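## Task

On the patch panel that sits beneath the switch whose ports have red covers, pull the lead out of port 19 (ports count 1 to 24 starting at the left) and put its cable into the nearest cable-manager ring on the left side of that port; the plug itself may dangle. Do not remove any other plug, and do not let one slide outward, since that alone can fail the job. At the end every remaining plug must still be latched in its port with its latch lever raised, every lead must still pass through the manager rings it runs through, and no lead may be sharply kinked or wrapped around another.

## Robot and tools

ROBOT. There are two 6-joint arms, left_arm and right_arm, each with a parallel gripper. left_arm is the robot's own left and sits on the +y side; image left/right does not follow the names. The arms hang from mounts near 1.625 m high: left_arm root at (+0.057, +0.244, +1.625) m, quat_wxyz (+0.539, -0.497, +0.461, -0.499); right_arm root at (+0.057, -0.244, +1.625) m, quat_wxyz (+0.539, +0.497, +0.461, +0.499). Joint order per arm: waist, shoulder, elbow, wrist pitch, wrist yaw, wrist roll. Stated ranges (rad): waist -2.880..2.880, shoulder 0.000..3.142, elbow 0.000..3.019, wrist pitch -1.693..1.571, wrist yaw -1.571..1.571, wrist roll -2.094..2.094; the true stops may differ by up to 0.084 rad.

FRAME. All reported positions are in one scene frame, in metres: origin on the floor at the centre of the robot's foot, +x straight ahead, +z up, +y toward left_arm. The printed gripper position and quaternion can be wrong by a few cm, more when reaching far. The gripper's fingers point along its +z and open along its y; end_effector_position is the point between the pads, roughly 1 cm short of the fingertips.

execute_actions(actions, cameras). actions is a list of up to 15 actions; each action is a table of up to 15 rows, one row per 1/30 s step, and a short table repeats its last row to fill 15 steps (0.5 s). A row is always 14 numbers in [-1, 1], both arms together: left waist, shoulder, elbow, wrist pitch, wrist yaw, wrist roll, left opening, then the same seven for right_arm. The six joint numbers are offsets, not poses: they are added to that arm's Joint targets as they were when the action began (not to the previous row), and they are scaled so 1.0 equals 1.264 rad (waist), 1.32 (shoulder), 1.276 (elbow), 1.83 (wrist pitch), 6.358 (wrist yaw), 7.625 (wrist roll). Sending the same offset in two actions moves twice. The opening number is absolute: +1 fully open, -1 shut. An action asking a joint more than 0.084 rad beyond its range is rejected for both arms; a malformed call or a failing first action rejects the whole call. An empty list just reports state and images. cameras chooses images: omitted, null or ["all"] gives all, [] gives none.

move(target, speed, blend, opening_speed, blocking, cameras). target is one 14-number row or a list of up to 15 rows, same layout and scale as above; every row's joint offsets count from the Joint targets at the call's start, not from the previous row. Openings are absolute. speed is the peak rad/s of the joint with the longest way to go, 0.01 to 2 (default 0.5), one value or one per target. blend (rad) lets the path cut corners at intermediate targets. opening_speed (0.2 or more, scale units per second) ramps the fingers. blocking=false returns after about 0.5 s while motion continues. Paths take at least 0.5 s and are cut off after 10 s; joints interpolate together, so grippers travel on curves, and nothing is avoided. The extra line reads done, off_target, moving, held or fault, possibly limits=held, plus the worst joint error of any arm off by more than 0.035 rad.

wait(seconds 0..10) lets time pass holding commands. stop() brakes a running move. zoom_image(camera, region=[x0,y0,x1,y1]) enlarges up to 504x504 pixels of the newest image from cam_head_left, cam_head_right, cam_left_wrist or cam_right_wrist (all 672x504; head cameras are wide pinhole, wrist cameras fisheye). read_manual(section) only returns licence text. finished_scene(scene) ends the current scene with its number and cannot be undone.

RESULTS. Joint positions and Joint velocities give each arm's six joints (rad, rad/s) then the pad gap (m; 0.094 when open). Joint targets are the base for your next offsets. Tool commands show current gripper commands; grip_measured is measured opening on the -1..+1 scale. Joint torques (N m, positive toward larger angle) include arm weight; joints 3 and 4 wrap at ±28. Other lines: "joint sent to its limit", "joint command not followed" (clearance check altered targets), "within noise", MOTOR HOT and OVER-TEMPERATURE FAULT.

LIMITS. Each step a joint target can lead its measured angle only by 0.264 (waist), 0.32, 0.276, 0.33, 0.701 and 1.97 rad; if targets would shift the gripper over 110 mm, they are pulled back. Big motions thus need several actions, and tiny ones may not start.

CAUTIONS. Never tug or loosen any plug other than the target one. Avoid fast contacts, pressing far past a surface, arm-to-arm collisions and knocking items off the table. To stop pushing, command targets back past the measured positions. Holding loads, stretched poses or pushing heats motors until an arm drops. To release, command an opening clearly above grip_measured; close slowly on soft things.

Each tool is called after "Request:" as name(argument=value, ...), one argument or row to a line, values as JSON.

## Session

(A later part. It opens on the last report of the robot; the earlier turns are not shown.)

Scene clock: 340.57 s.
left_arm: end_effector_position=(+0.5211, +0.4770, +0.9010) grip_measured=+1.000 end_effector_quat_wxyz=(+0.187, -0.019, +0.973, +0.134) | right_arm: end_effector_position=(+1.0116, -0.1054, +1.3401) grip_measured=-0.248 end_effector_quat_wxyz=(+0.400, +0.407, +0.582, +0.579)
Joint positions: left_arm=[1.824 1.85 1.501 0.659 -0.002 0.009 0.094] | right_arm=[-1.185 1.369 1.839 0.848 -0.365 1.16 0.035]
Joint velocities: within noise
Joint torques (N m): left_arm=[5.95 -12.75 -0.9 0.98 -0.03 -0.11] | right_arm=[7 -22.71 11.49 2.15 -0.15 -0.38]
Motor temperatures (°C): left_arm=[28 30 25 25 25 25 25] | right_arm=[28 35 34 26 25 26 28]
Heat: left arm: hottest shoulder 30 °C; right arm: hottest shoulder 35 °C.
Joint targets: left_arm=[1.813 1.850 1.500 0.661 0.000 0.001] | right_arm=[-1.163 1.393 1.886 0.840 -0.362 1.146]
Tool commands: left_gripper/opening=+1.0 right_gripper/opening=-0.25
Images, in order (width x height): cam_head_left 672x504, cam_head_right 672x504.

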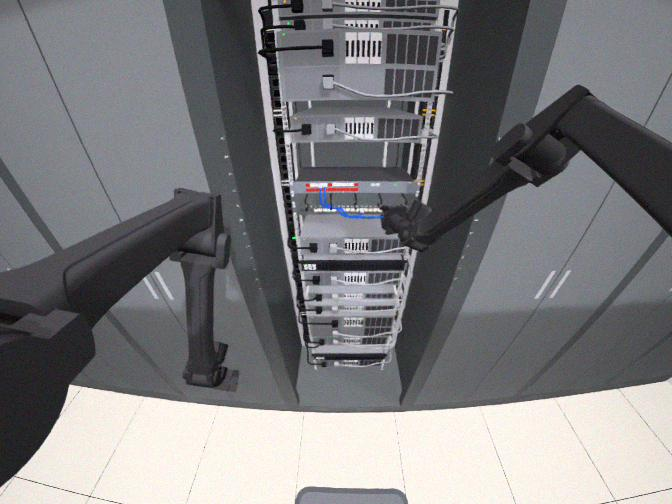

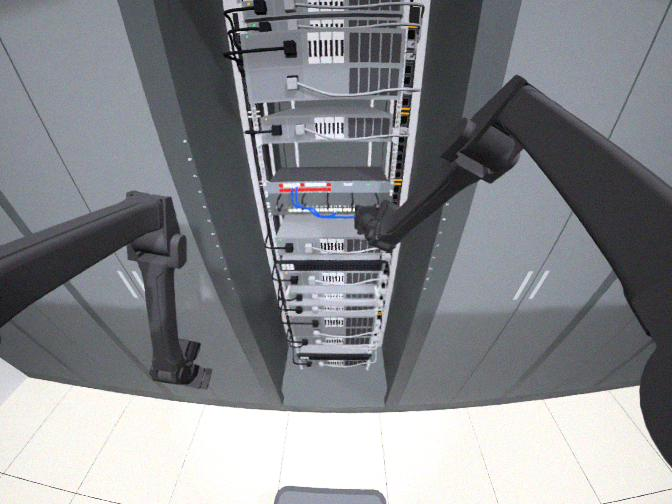

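Request:
move(
  target=[0,0,0,0,0,0,1,0.0045,0.0084,0.022,-0.0093,0,0,-0.25],
  speed=0.03,
  cameras=["cam_right_wrist"],
)

Request:
zoom_image(
  camera="cam_right_wrist",
  region=[240, 140, 440, 340],
)

Scene clock: 351.10 s.
left_arm: end_effector_position=(+0.5211, +0.4770, +0.9010) grip_measured=+1.000 end_effector_quat_wxyz=(+0.187, -0.019, +0.973, +0.134) | right_arm: end_effector_position=(+1.0159, -0.1023, +1.3380) grip_measured=-0.248 end_effector_quat_wxyz=(+0.397, +0.409, +0.582, +0.580)
Joint positions: left_arm=[1.824 1.85 1.501 0.659 -0.002 0.009 0.094] | right_arm=[-1.18 1.381 1.863 0.831 -0.365 1.16 0.035]
Joint velocities: within noise
Joint torques (N m): left_arm=[5.89 -12.22 -0.84 1.03 -0.03 -0.11] | right_arm=[7.12 -23.06 11.93 2.09 -0.14 -0.38]
Motor temperatures (°C): left_arm=[28 30 25 25 25 25 25] | right_arm=[28 35 33 26 25 26 28]
Heat: left arm: hottest shoulder 30 °C; right arm: hottest shoulder 35 °C.
Joint targets: left_arm=[1.813 1.850 1.500 0.661 0.000 0.001] | right_arm=[-1.158 1.404 1.914 0.823 -0.362 1.146]
move: off_target (right_arm); right_arm: the elbow is farthest, 0.051 rad from its target
Images, in order (width x height): cam_right_wrist 672x504.

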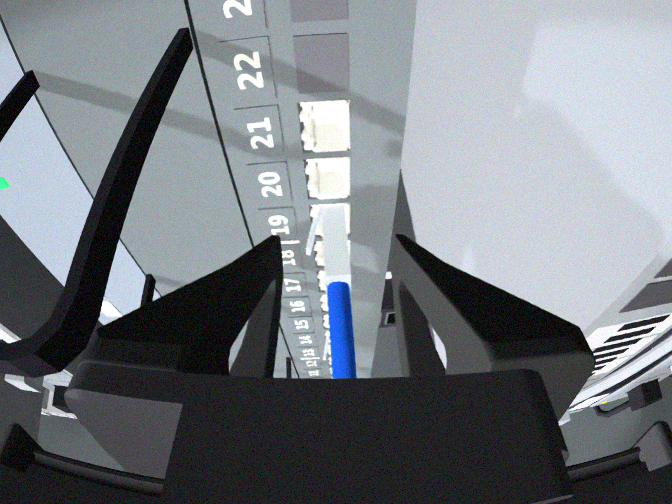

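Scaled by 2.520 from the camera's 672x504 image, which has a finer 960x720 frame.

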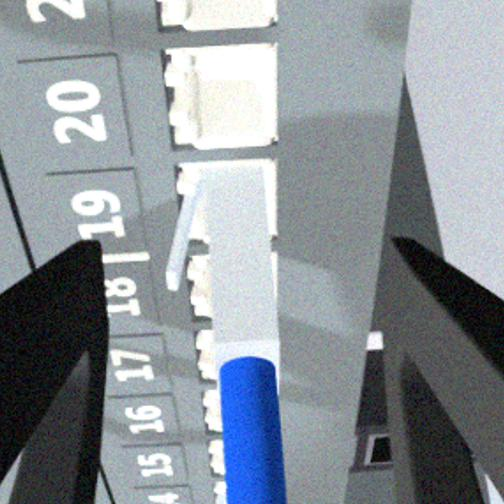

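Request:
move(
  target=[0,0,0,0,0,0,1,0.004,-0.009,-0.008,0,0,0,-0.25],
  speed=0.03,
  cameras=["cam_right_wrist"],
)

Request:
zoom_image(
  camera="cam_right_wrist",
  region=[240, 140, 440, 340],
)

Scene clock: 356.77 s.
left_arm: end_effector_position=(+0.5211, +0.4770, +0.9010) grip_measured=+1.000 end_effector_quat_wxyz=(+0.187, -0.019, +0.973, +0.134) | right_arm: end_effector_position=(+1.0159, -0.1011, +1.3384) grip_measured=-0.248 end_effector_quat_wxyz=(+0.396, +0.409, +0.581, +0.581)
Joint positions: left_arm=[1.824 1.85 1.501 0.659 -0.002 0.009 0.094] | right_arm=[-1.177 1.381 1.863 0.83 -0.365 1.159 0.035]
Joint velocities: within noise
Joint torques (N m): left_arm=[6.07 -11.69 -0.81 0.84 -0.05 -0.11] | right_arm=[7.41 -23.94 10.92 2.21 -0.14 -0.36]
Motor temperatures (°C): left_arm=[28 31 25 25 25 25 25] | right_arm=[28 35 34 26 25 26 28]
Heat: left arm: hottest shoulder 31 °C; right arm: hottest shoulder 35 °C.
Joint targets: left_arm=[1.813 1.850 1.500 0.661 0.000 0.001] | right_arm=[-1.153 1.392 1.904 0.823 -0.362 1.146]
move: off_target (right_arm); right_arm: the elbow is farthest, 0.041 rad from its target
Images, in order (width x height): cam_right_wrist 672x504.

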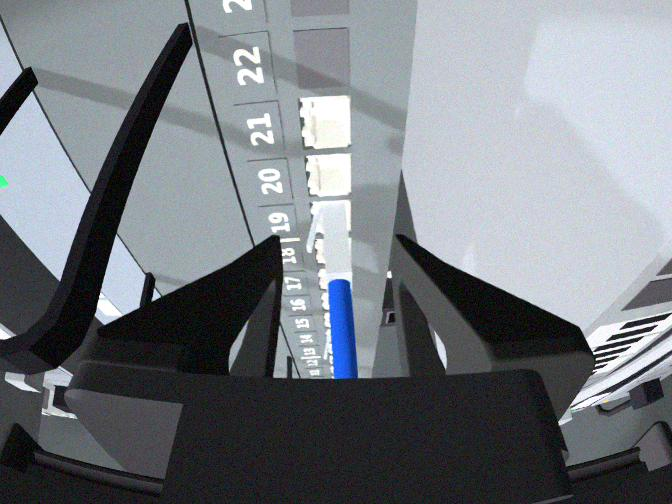

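Scaled by 2.520 from the camera's 672x504 image, which has a finer 960x720 frame.

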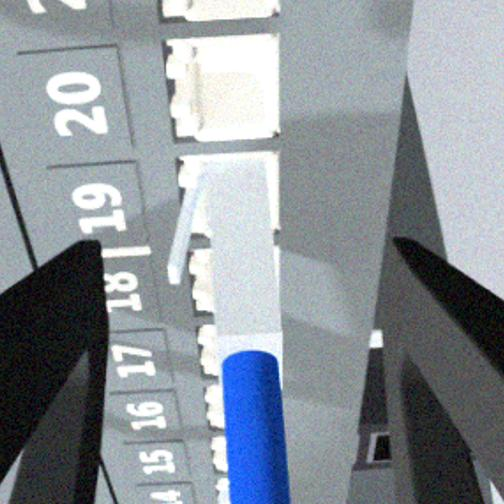

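Request:
move(
  target=[0,0,0,0,0,0,1,0,-0.0152,-0.0157,0,0,0,-0.25],
  speed=0.03,
  cameras=["cam_right_wrist"],
)

Request:
zoom_image(
  camera="cam_right_wrist",
  region=[240, 140, 440, 340],
)

Scene clock: 360.77 s.
left_arm: end_effector_position=(+0.5211, +0.4770, +0.9010) grip_measured=+1.000 end_effector_quat_wxyz=(+0.187, -0.019, +0.973, +0.134) | right_arm: end_effector_position=(+1.0159, -0.1011, +1.3384) grip_measured=-0.248 end_effector_quat_wxyz=(+0.396, +0.409, +0.581, +0.581)
Joint positions: left_arm=[1.824 1.85 1.501 0.659 -0.002 0.009 0.094] | right_arm=[-1.177 1.381 1.863 0.83 -0.365 1.159 0.035]
Joint velocities: within noise
Joint torques (N m): left_arm=[6.07 -12.04 -0.91 0.92 -0.06 -0.09] | right_arm=[7.36 -25.52 9.11 2.13 -0.15 -0.36]
Motor temperatures (°C): left_arm=[28 31 25 25 25 25 25] | right_arm=[28 35 34 26 25 26 28]
Heat: left arm: hottest shoulder 31 °C; right arm: hottest shoulder 35 °C.
Joint targets: left_arm=[1.813 1.850 1.500 0.661 0.000 0.001] | right_arm=[-1.153 1.372 1.884 0.823 -0.362 1.146]
move: done
Images, in order (width x height): cam_right_wrist 672x504.

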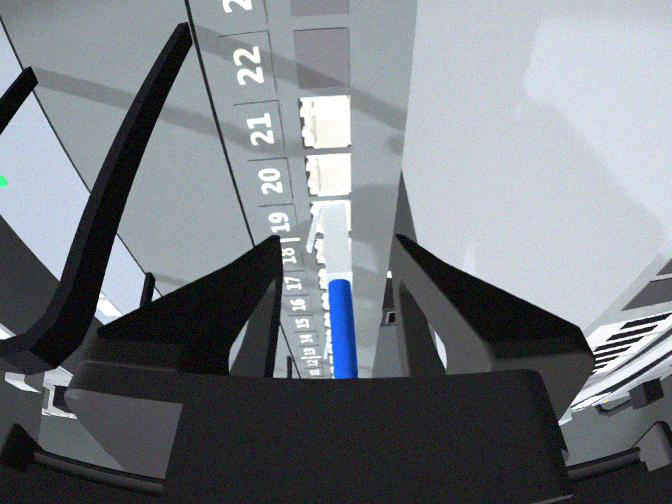

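Scaled by 2.520 from the camera's 672x504 image, which has a finer 960x720 frame.

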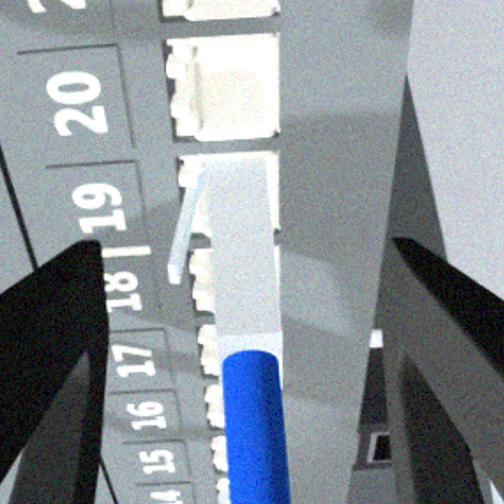

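Request:
move(
  target=[0,0,0,0,0,0,1,0,-0.0152,-0.0157,0,0,0,-0.25],
  speed=0.03,
  cameras=["cam_right_wrist"],
)

Request:
zoom_image(
  camera="cam_right_wrist",
  region=[240, 140, 440, 340],
)

Scene clock: 365.23 s.
left_arm: end_effector_position=(+0.5211, +0.4770, +0.9010) grip_measured=+1.000 end_effector_quat_wxyz=(+0.187, -0.019, +0.973, +0.134) | right_arm: end_effector_position=(+1.0159, -0.1011, +1.3384) grip_measured=-0.248 end_effector_quat_wxyz=(+0.396, +0.409, +0.581, +0.581)
Joint positions: left_arm=[1.824 1.85 1.501 0.659 -0.002 0.009 0.094] | right_arm=[-1.177 1.381 1.863 0.83 -0.365 1.159 0.035]
Joint velocities: within noise
Joint torques (N m): left_arm=[6.18 -12.51 -0.9 0.91 -0.05 -0.13] | right_arm=[7.41 -27.4 7.23 2.14 -0.14 -0.37]
Motor temperatures (°C): left_arm=[28 31 25 25 25 25 25] | right_arm=[28 36 34 26 25 26 28]
Heat: left arm: hottest shoulder 31 °C; right arm: hottest shoulder 36 °C.
Joint targets: left_arm=[1.813 1.850 1.500 0.661 0.000 0.001] | right_arm=[-1.153 1.352 1.864 0.823 -0.362 1.146]
move: done
Images, in order (width x height): cam_right_wrist 672x504.

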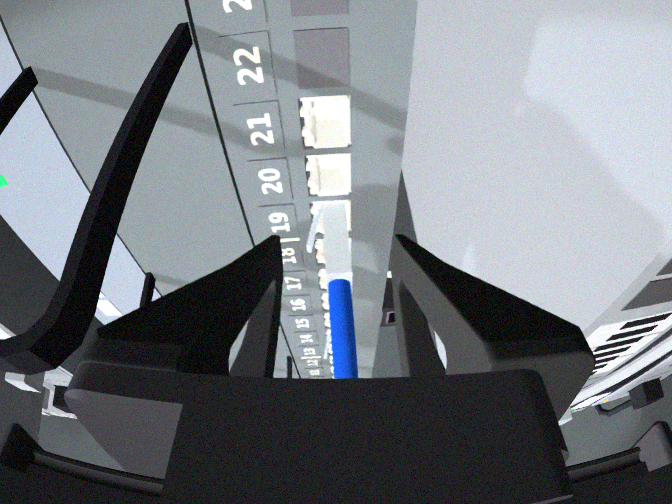

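Scaled by 2.520 from the camera's 672x504 image, which has a finer 960x720 frame.

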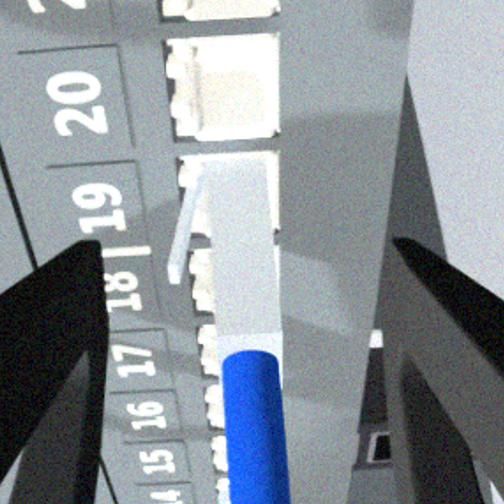

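Request:
move(
  target=[0,0,0,0,0,0,1,0,-0.010,-0.012,0,0,0,-0.25],
  speed=0.03,
  cameras=[],
)

Scene clock: 368.73 s.
left_arm: end_effector_position=(+0.5211, +0.4770, +0.9010) grip_measured=+1.000 end_effector_quat_wxyz=(+0.187, -0.019, +0.973, +0.134) | right_arm: end_effector_position=(+1.0157, -0.1017, +1.3419) grip_measured=-0.248 end_effector_quat_wxyz=(+0.396, +0.410, +0.581, +0.581)
Joint positions: left_arm=[1.824 1.85 1.501 0.659 -0.002 0.009 0.094] | right_arm=[-1.175 1.373 1.855 0.829 -0.365 1.159 0.035]
Joint velocities: within noise
Joint torques (N m): left_arm=[6.12 -12.22 -0.9 1.05 -0.02 -0.14] | right_arm=[7.18 -27.87 6.54 2.19 -0.15 -0.38]
Motor temperatures (°C): left_arm=[28 31 25 25 25 25 25] | right_arm=[28 36 33 26 25 26 27]
Heat: left arm: hottest shoulder 31 °C; right arm: hottest shoulder 36 °C.
Joint targets: left_arm=[1.813 1.850 1.500 0.661 0.000 0.001] | right_arm=[-1.153 1.339 1.849 0.823 -0.362 1.146]
move: done
No camera images: "cameras" was empty.

Request:
move(
  target=[0,0,0,0,0,0,1,0,0,0,0,0,0,-0.75],
  opening_speed=0.25,
  cameras=["cam_right_wrist"],
)

Request:
zoom_image(
  camera="cam_right_wrist",
  region=[240, 140, 440, 340],
)

Scene clock: 375.00 s.
left_arm: end_effector_position=(+0.5211, +0.4770, +0.9010) grip_measured=+1.000 end_effector_quat_wxyz=(+0.187, -0.019, +0.973, +0.134) | right_arm: end_effector_position=(+1.0161, -0.1022, +1.3417) grip_measured=-0.746 end_effector_quat_wxyz=(+0.393, +0.414, +0.582, +0.579)
Joint positions: left_arm=[1.824 1.85 1.501 0.659 -0.002 0.009 0.094] | right_arm=[-1.173 1.368 1.852 0.819 -0.357 1.159 0.012]
Joint velocities: within noise
Joint torques (N m): left_arm=[6.07 -12.34 -0.79 1.01 -0.06 -0.11] | right_arm=[7 -27.4 6.82 2.56 -0.42 -0.36]
Motor temperatures (°C): left_arm=[28 31 25 25 25 25 25] | right_arm=[28 37 33 26 25 26 27]
Heat: left arm: hottest shoulder 31 °C; right arm: hottest shoulder 37 °C.
Joint targets: left_arm=[1.813 1.850 1.500 0.661 0.000 0.001] | right_arm=[-1.153 1.339 1.849 0.823 -0.361 1.146]
move: done
Images, in order (width x height): cam_right_wrist 672x504.

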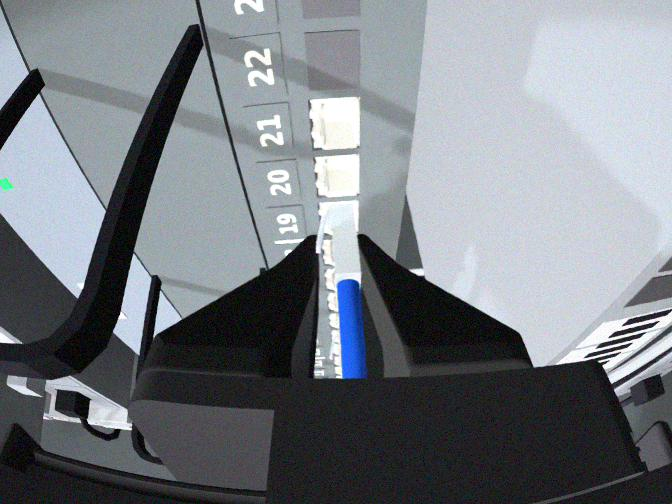

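Scaled by 2.520 from the camera's 672x504 image, which has a finer 960x720 frame.

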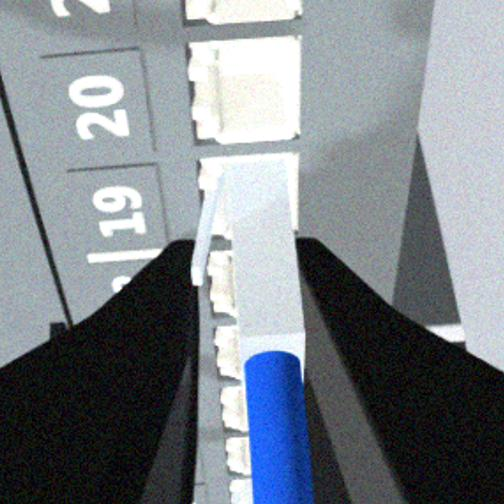

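Request:
move(
  target=[0,0,0,0,0,0,1,0,0,0,0,0,0,-0.92],
  opening_speed=0.2,
  cameras=["cam_right_wrist"],
)

Request:
zoom_image(
  camera="cam_right_wrist",
  region=[240, 140, 440, 340],
)

Scene clock: 379.07 s.
left_arm: end_effector_position=(+0.5211, +0.4770, +0.9010) grip_measured=+1.000 end_effector_quat_wxyz=(+0.187, -0.019, +0.973, +0.134) | right_arm: end_effector_position=(+1.0161, -0.1023, +1.3407) grip_measured=-0.884 end_effector_quat_wxyz=(+0.393, +0.414, +0.584, +0.577)
Joint positions: left_arm=[1.824 1.85 1.501 0.659 -0.002 0.009 0.094] | right_arm=[-1.173 1.368 1.852 0.815 -0.355 1.156 0.005]
Joint velocities: left_arm=[within noise] | right_arm=[-0.005 -0.005 -0.007 0.007 -0.081 -0.154 0]
Joint torques (N m): left_arm=[6.01 -11.99 -0.83 1.03 -0.06 -0.13] | right_arm=[6.95 -27.4 6.76 2.7 -0.53 -0.34]
Motor temperatures (°C): left_arm=[28 31 25 25 25 25 25] | right_arm=[28 37 33 26 25 26 28]
Heat: left arm: hottest shoulder 31 °C; right arm: hottest shoulder 37 °C.
Joint targets: left_arm=[1.813 1.850 1.500 0.661 0.000 0.001] | right_arm=[-1.153 1.339 1.849 0.823 -0.361 1.146]
move: done
Images, in order (width x height): cam_right_wrist 672x504.

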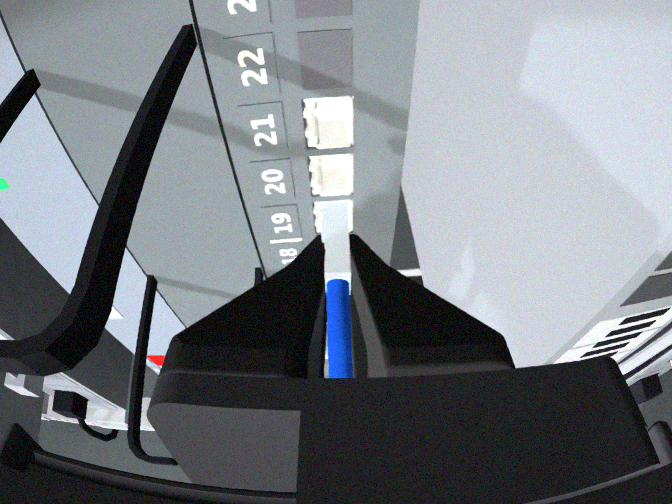

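Scaled by 2.520 from the camera's 672x504 image, which has a finer 960x720 frame.

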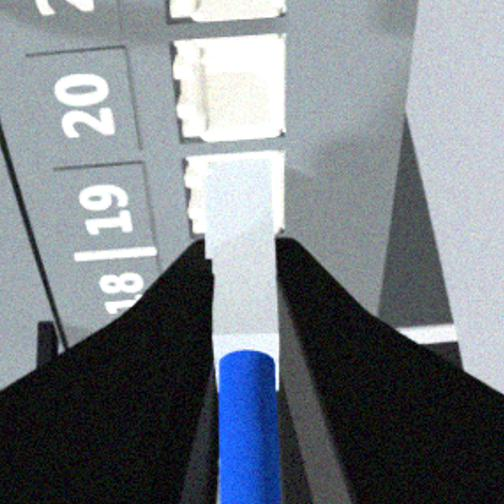

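Request:
move(
  target=[0,0,0,0,0,0,1,-0.001,-0.0371,-0.1066,0.0475,0,0,-1],
  speed=0.06,
  cameras=["cam_right_wrist"],
)

Request:
zoom_image(
  camera="cam_right_wrist",
  region=[200, 100, 440, 340],
)

Scene clock: 393.17 s.
left_arm: end_effector_position=(+0.5211, +0.4770, +0.9010) grip_measured=+1.000 end_effector_quat_wxyz=(+0.187, -0.019, +0.973, +0.134) | right_arm: end_effector_position=(+0.9862, -0.0994, +1.3432) grip_measured=-0.886 end_effector_quat_wxyz=(+0.390, +0.415, +0.584, +0.579)
Joint positions: left_arm=[1.824 1.85 1.501 0.659 -0.002 0.009 0.094] | right_arm=[-1.168 1.32 1.722 0.892 -0.357 1.155 0.005]
Joint velocities: within noise
Joint torques (N m): left_arm=[5.77 -12.34 -0.8 0.9 -0.06 -0.12] | right_arm=[6.24 -26.4 5.49 3.08 -0.42 -0.32]
Motor temperatures (°C): left_arm=[28 31 25 25 25 25 25] | right_arm=[28 38 32 26 26 26 28]
Heat: left arm: hottest shoulder 31 °C; right arm: hottest shoulder 38 °C.
Joint targets: left_arm=[1.813 1.850 1.500 0.661 0.000 0.001] | right_arm=[-1.154 1.290 1.713 0.910 -0.361 1.146]
move: done
Images, in order (width x height): cam_right_wrist 672x504.

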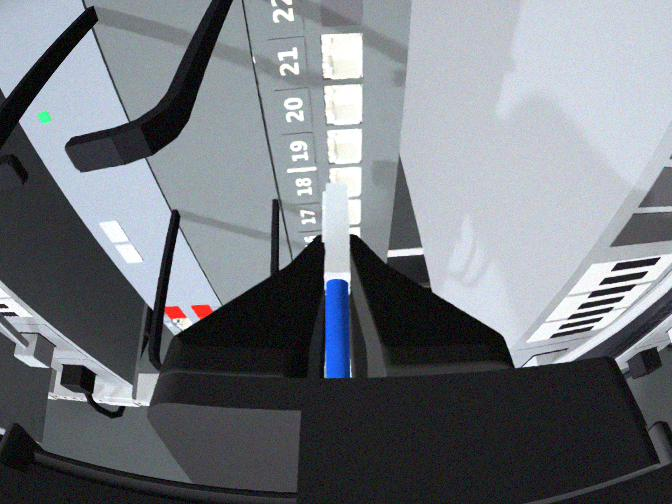

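Scaled by 2.100 from the camera's 672x504 image, which has a finer 960x720 frame.

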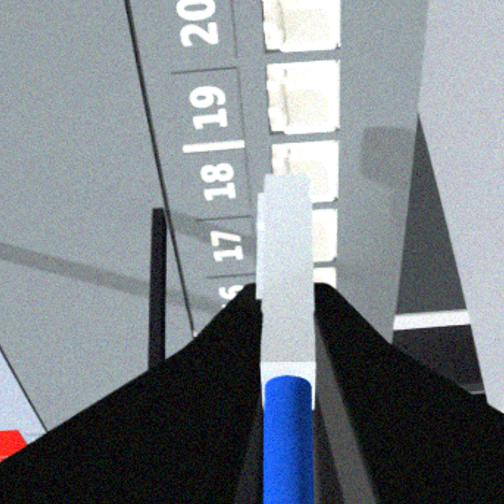

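Request:
move(
  target=[0,0,0,0,0,0,1,0.0142,-0.0909,-0.2508,0.165,0.0252,-0.0013,-1],
  speed=0.15,
)

Request:
zoom_image(
  camera="cam_head_left",
  region=[280, 160, 440, 260],
)

Request:
zoom_image(
  camera="cam_head_right",
  region=[250, 160, 410, 260],
)

Request:
zoom_image(
  camera="cam_right_wrist",
  region=[0, 40, 340, 380],
)

Scene clock: 432.10 s.
left_arm: end_effector_position=(+0.5211, +0.4770, +0.9010) grip_measured=+1.000 end_effector_quat_wxyz=(+0.187, -0.019, +0.973, +0.134) | right_arm: end_effector_position=(+0.9152, -0.1294, +1.3735) grip_measured=-0.886 end_effector_quat_wxyz=(+0.452, +0.452, +0.541, +0.547)
Joint positions: left_arm=[1.824 1.85 1.501 0.659 -0.002 0.009 0.094] | right_arm=[-1.152 1.198 1.402 1.192 -0.208 1.151 0.005]
Joint velocities: within noise
Joint torques (N m): left_arm=[6.07 -12.57 -0.91 1.01 -0.04 -0.14] | right_arm=[5.48 -23.82 3.58 3.12 -0.02 -0.39]
Motor temperatures (°C): left_arm=[28 31 25 25 25 25 25] | right_arm=[28 34 30 26 25 26 29]
Heat: left arm: hottest shoulder 31 °C; right arm: hottest shoulder 34 °C.
Joint targets: left_arm=[1.813 1.850 1.500 0.661 0.000 0.001] | right_arm=[-1.136 1.170 1.393 1.212 -0.201 1.136]
move: done

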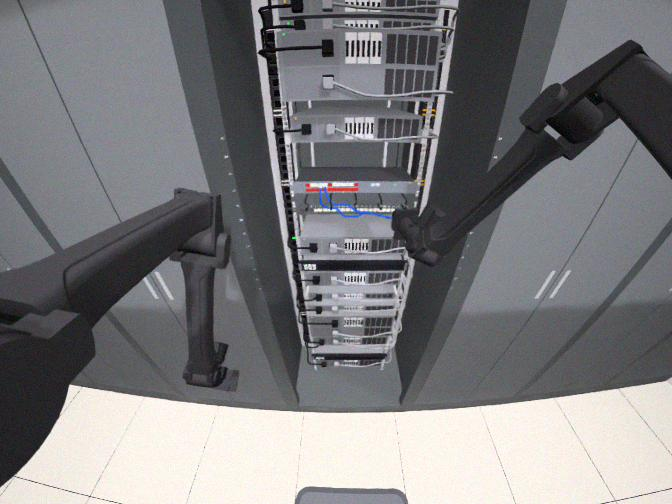

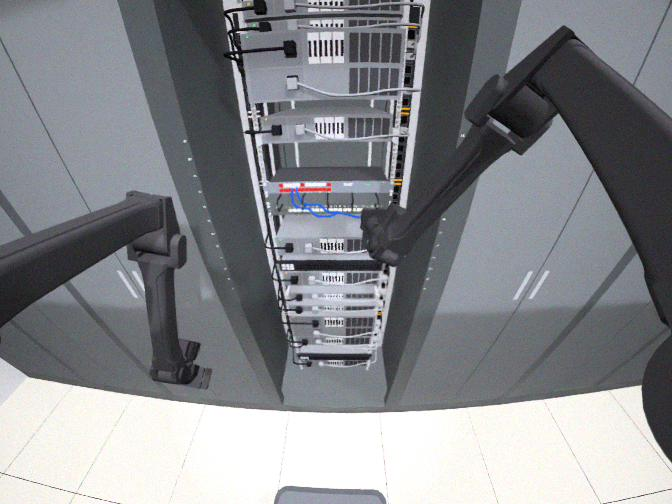

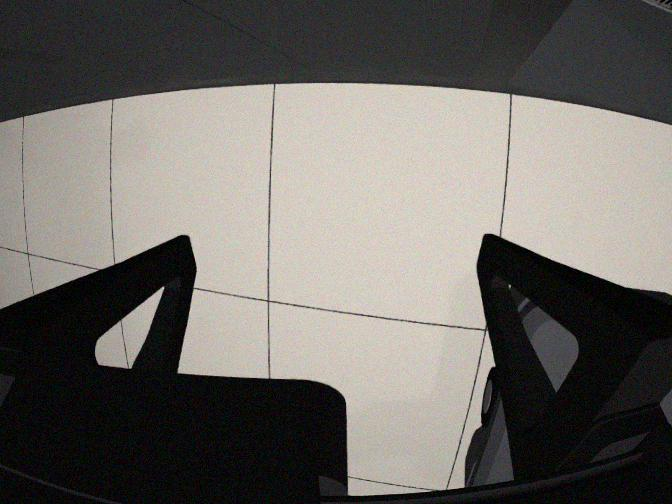

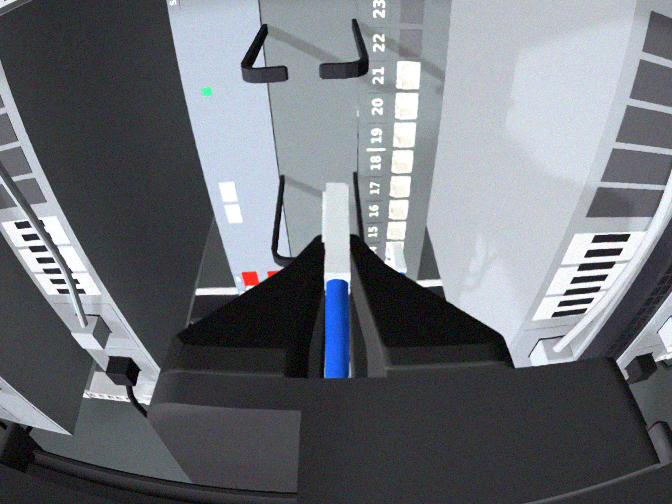

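Scaled by 3.150 from the camera's 672x504 image, which has a finer 960x720 frame.

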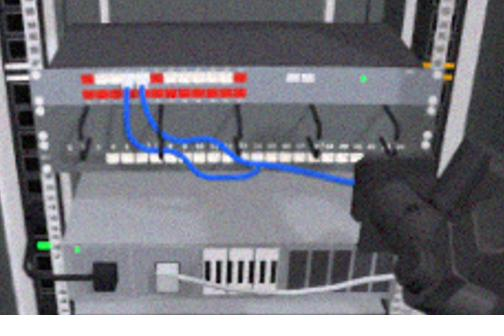

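Scaled by 3.150 from the camera's 672x504 image, which has a finer 960x720 frame.

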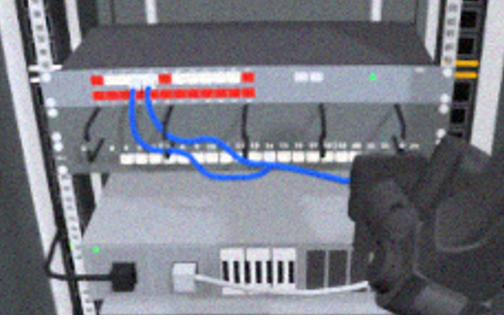

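Scaled by 1.482 from the camera's 672x504 image, which has a finer 960x720 frame.

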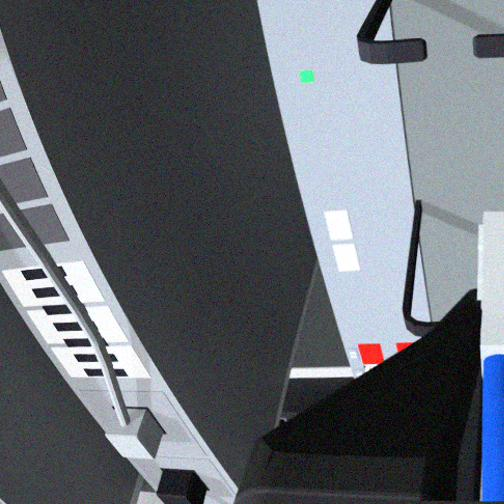

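Request:
move(
  target=[
    [-0.4059,0,0,0,0,0,0,0,0,0,0,0,0,-1],
    [-0.4059,-0.4947,-0.1834,0.3508,0.0234,-0.1184,0,0,0,0,0,0,0,-1],
    [-0.7176,-0.4947,-0.1834,0.3508,0.0234,-0.1184,0,0,0,0,0,0,0,-1],
  ],
  speed=0.5,
  blend=0.1,
)

Scene clock: 463.13 s.
left_arm: end_effector_position=(+0.8663, +0.0510, +1.3977) grip_measured=+0.003 end_effector_quat_wxyz=(+0.458, -0.451, +0.546, -0.537) | right_arm: end_effector_position=(+0.9147, -0.1294, +1.3733) grip_measured=-0.886 end_effector_quat_wxyz=(+0.452, +0.452, +0.541, +0.547)
Joint positions: left_arm=[0.917 1.206 1.27 1.288 0.148 -0.894 0.047] | right_arm=[-1.152 1.198 1.401 1.194 -0.207 1.15 0.005]
Joint velocities: within noise
Joint torques (N m): left_arm=[-5.25 -14.68 2.61 1.84 0.45 -0.01] | right_arm=[5.6 -23.88 3.78 3.08 -0.03 -0.39]
Motor temperatures (°C): left_arm=[28 31 25 25 25 25 25] | right_arm=[28 36 29 26 25 26 30]
Heat: left arm: hottest shoulder 31 °C; right arm: hottest shoulder 36 °C.
Joint targets: left_arm=[0.906 1.197 1.266 1.303 0.149 -0.902] | right_arm=[-1.136 1.170 1.392 1.212 -0.201 1.136]
move: done

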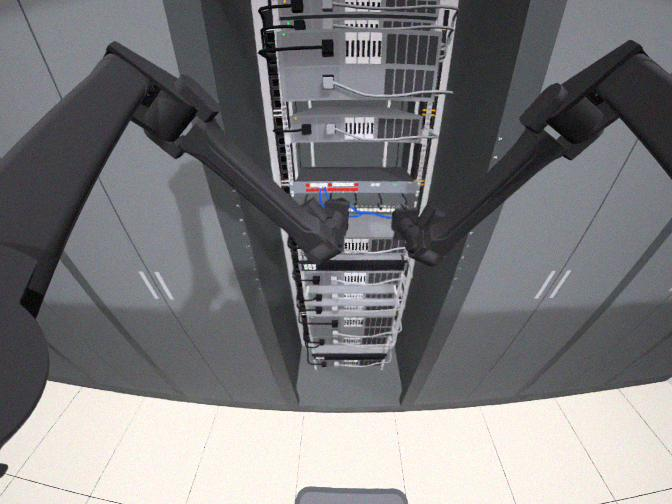

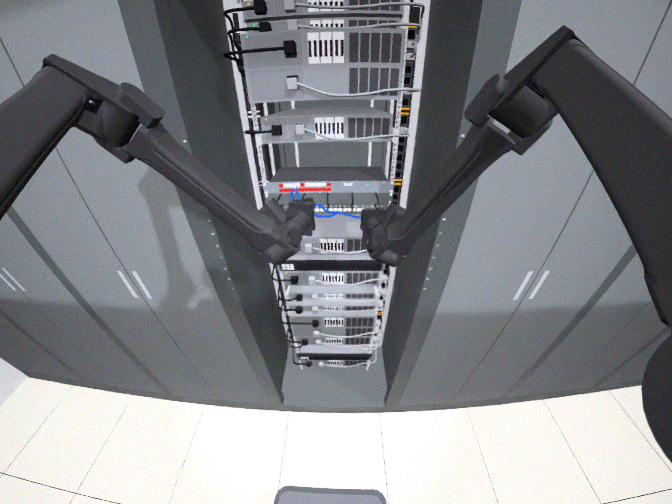

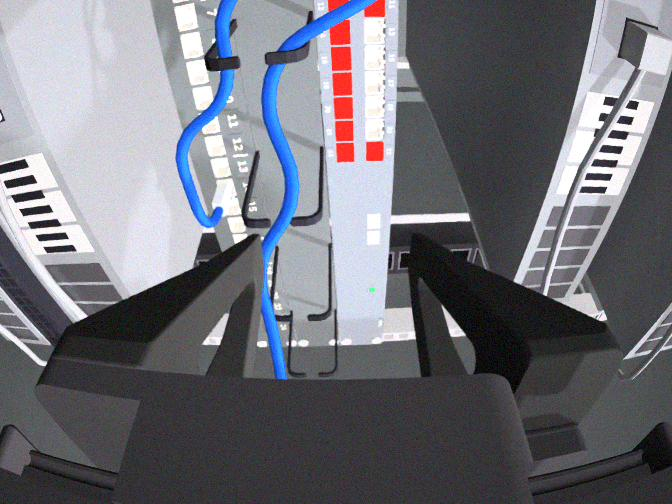

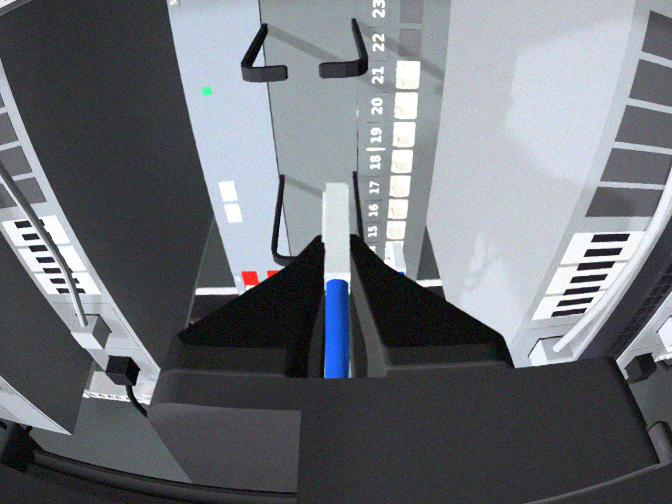

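Request:
zoom_image(
  camera="cam_left_wrist",
  region=[160, 0, 410, 240],
)

Request:
zoom_image(
  camera="cam_left_wrist",
  region=[160, 130, 410, 390],
)

Scaled by 2.016 from the camera's 672x504 image, which has a finer 960x720 frame.

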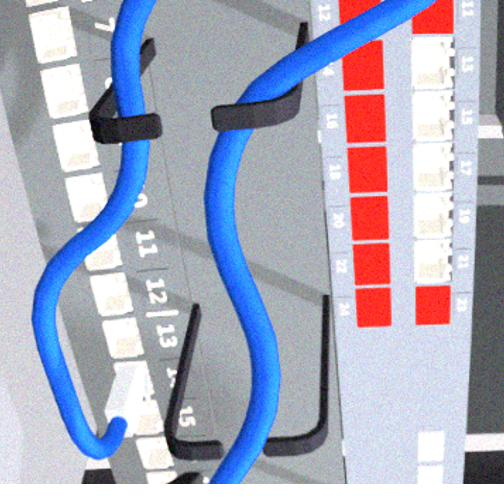

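Scaled by 1.938 from the camera's 672x504 image, which has a finer 960x720 frame.

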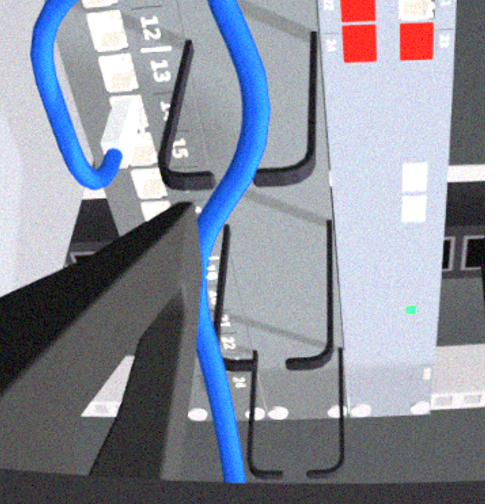

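Request:
move(
  target=[-0.0071,0.1189,0.1755,-0.0426,0,-0.0007,0,0,0,0,0,0,0,-1],
  speed=0.15,
)

Request:
zoom_image(
  camera="cam_left_wrist",
  region=[160, 60, 460, 360],
)

Scene clock: 496.13 s.
left_arm: end_effector_position=(+0.9014, +0.0242, +1.3641) grip_measured=+0.003 end_effector_quat_wxyz=(+0.459, -0.453, +0.542, -0.539) | right_arm: end_effector_position=(+0.9147, -0.1294, +1.3733) grip_measured=-0.886 end_effector_quat_wxyz=(+0.452, +0.452, +0.541, +0.547)
Joint positions: left_arm=[0.914 1.338 1.465 1.232 0.148 -0.899 0.047] | right_arm=[-1.152 1.198 1.401 1.194 -0.207 1.15 0.005]
Joint velocities: within noise
Joint torques (N m): left_arm=[-7.12 -13.45 5.33 1.01 0.47 0] | right_arm=[5.66 -24 3.75 3.1 -0.05 -0.37]
Motor temperatures (°C): left_arm=[28 31 25 25 25 25 25] | right_arm=[28 36 28 26 25 26 30]
Heat: left arm: hottest shoulder 31 °C; right arm: hottest shoulder 36 °C.
Joint targets: left_arm=[0.897 1.354 1.490 1.225 0.149 -0.907] | right_arm=[-1.136 1.170 1.392 1.212 -0.201 1.136]
move: done

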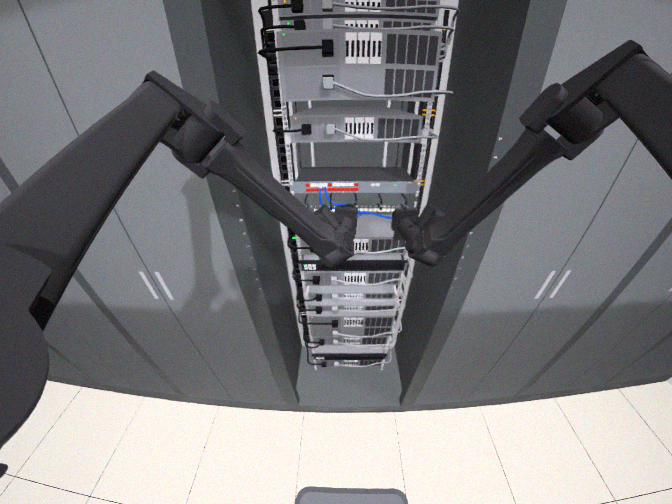

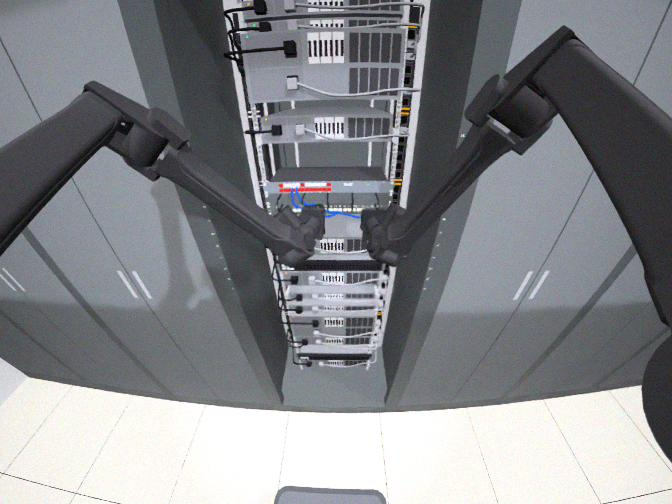

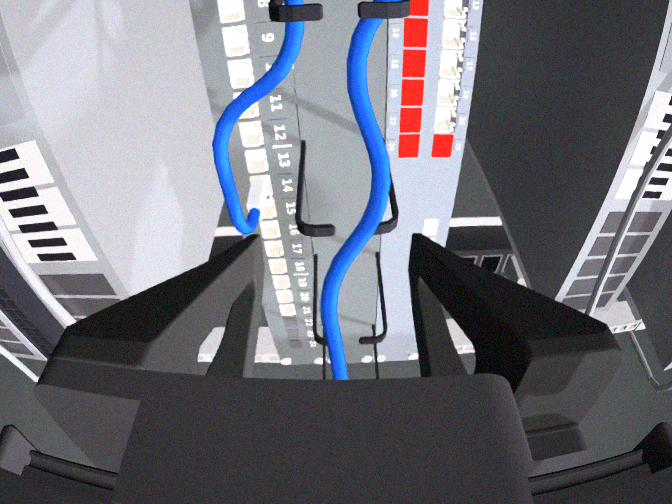

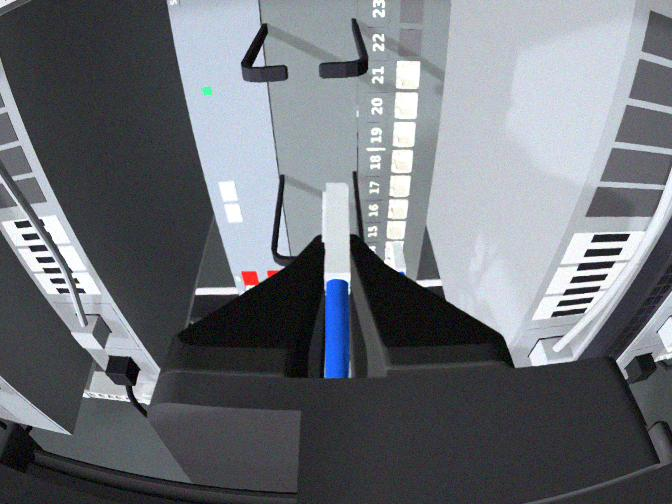

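Scaled by 1.680 from the camera's 672x504 image, which has a finer 960x720 frame.

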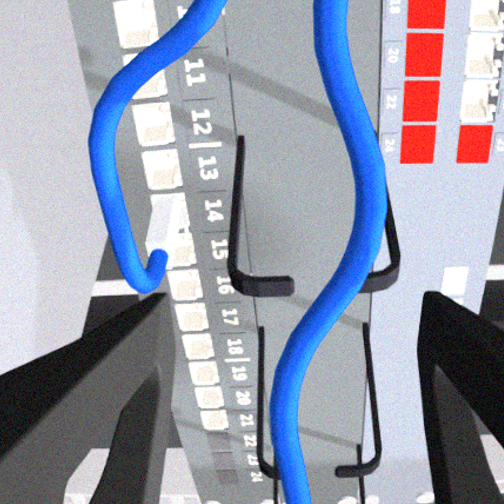

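Request:
move(
  target=[-0.0601,0.025,-0.0047,0.0137,-0.0022,0.009,0,0,0,0,0,0,0,-1],
  speed=0.1,
)

Request:
zoom_image(
  camera="cam_left_wrist",
  region=[200, 160, 440, 400],
)

Request:
zoom_image(
  camera="cam_head_left",
  region=[290, 170, 450, 270],
)

Scene clock: 523.20 s.
left_arm: end_effector_position=(+0.8913, -0.0135, +1.3692) grip_measured=+0.003 end_effector_quat_wxyz=(+0.445, -0.458, +0.542, -0.547) | right_arm: end_effector_position=(+0.9147, -0.1293, +1.3734) grip_measured=-0.886 end_effector_quat_wxyz=(+0.452, +0.452, +0.541, +0.547)
Joint positions: left_arm=[0.836 1.372 1.467 1.235 0.137 -0.848 0.047] | right_arm=[-1.151 1.198 1.401 1.194 -0.207 1.15 0.005]
Joint velocities: within noise
Joint torques (N m): left_arm=[-8.47 -12.98 4.33 1.77 0.38 0.17] | right_arm=[5.66 -24 3.79 3.1 -0.05 -0.37]
Motor temperatures (°C): left_arm=[28 30 26 25 25 25 25] | right_arm=[28 36 28 26 25 26 31]
Heat: left arm: hottest shoulder 30 °C; right arm: hottest shoulder 36 °C.
Joint targets: left_arm=[0.821 1.387 1.484 1.250 0.135 -0.839] | right_arm=[-1.136 1.170 1.392 1.212 -0.201 1.136]
move: done

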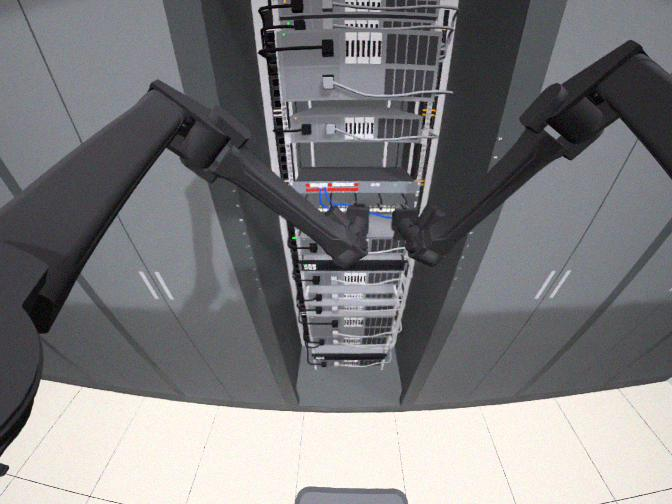

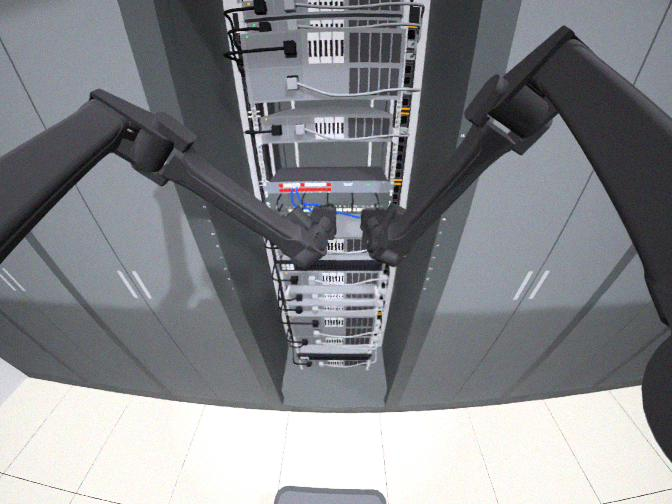

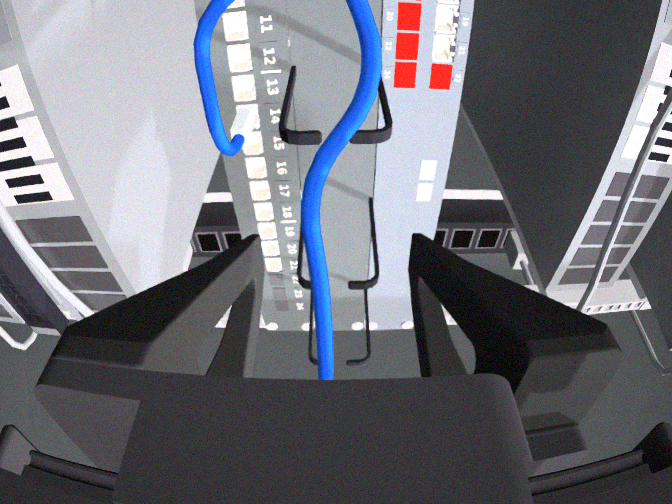

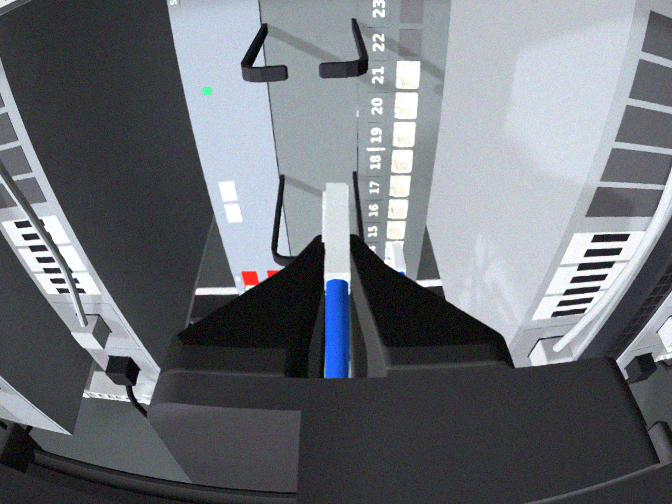

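Scaled by 2.100 from the camera's 672x504 image, which has a finer 960x720 frame.

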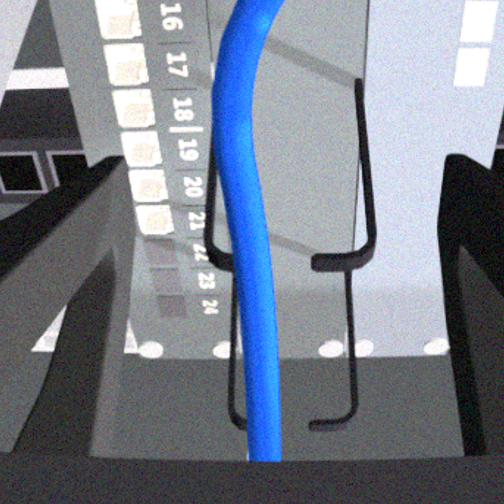

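Scaled by 3.150 from the camera's 672x504 image, which has a finer 960x720 frame.

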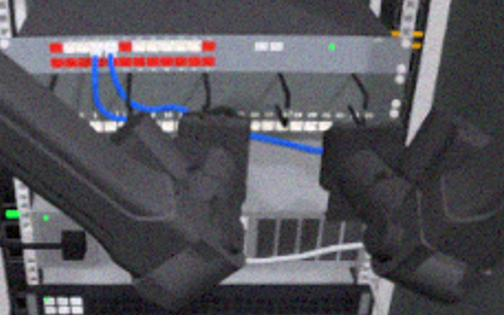

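Request:
move(
  target=[0.0237,0.019,0.0458,-0.030,0,0,-0.3,0,0,0,0,0,0,-1],
  speed=0.06,
  cameras=["cam_left_wrist"],
)

Request:
zoom_image(
  camera="cam_left_wrist",
  region=[200, 160, 440, 400],
)

Scene clock: 535.43 s.
left_arm: end_effector_position=(+0.9028, -0.0185, +1.3635) grip_measured=-0.297 end_effector_quat_wxyz=(+0.444, -0.458, +0.543, -0.546) | right_arm: end_effector_position=(+0.9147, -0.1293, +1.3734) grip_measured=-0.886 end_effector_quat_wxyz=(+0.452, +0.452, +0.541, +0.547)
Joint positions: left_arm=[0.836 1.395 1.519 1.203 0.137 -0.847 0.033] | right_arm=[-1.151 1.198 1.401 1.194 -0.207 1.15 0.005]
Joint velocities: within noise
Joint torques (N m): left_arm=[-5.95 -13.1 5.12 1.1 0.39 0.18] | right_arm=[5.54 -23.82 3.73 3.12 -0.05 -0.39]
Motor temperatures (°C): left_arm=[28 30 26 25 25 25 25] | right_arm=[28 36 28 26 25 26 31]
Heat: left arm: hottest shoulder 30 °C; right arm: hottest shoulder 36 °C.
Joint targets: left_arm=[0.851 1.412 1.542 1.195 0.135 -0.839] | right_arm=[-1.136 1.170 1.392 1.212 -0.201 1.136]
move: done
Images, in order (width x height): cam_left_wrist 672x504.

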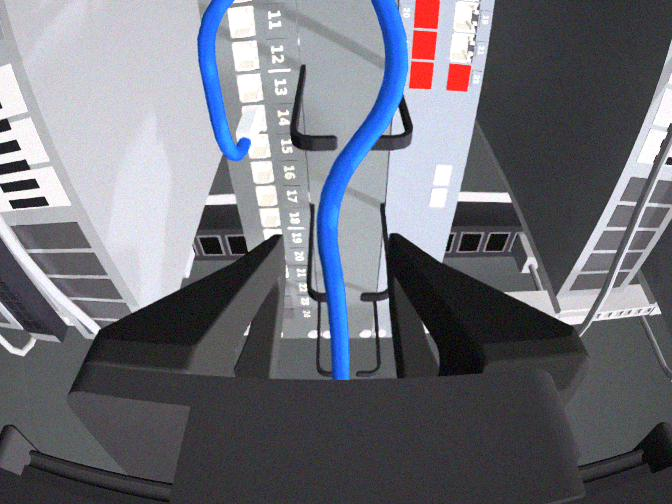

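Scaled by 2.100 from the camera's 672x504 image, which has a finer 960x720 frame.

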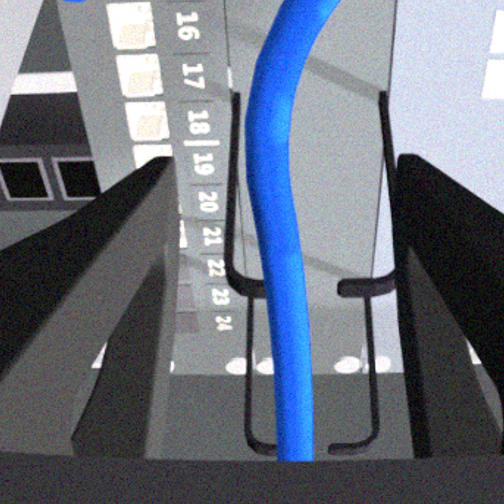

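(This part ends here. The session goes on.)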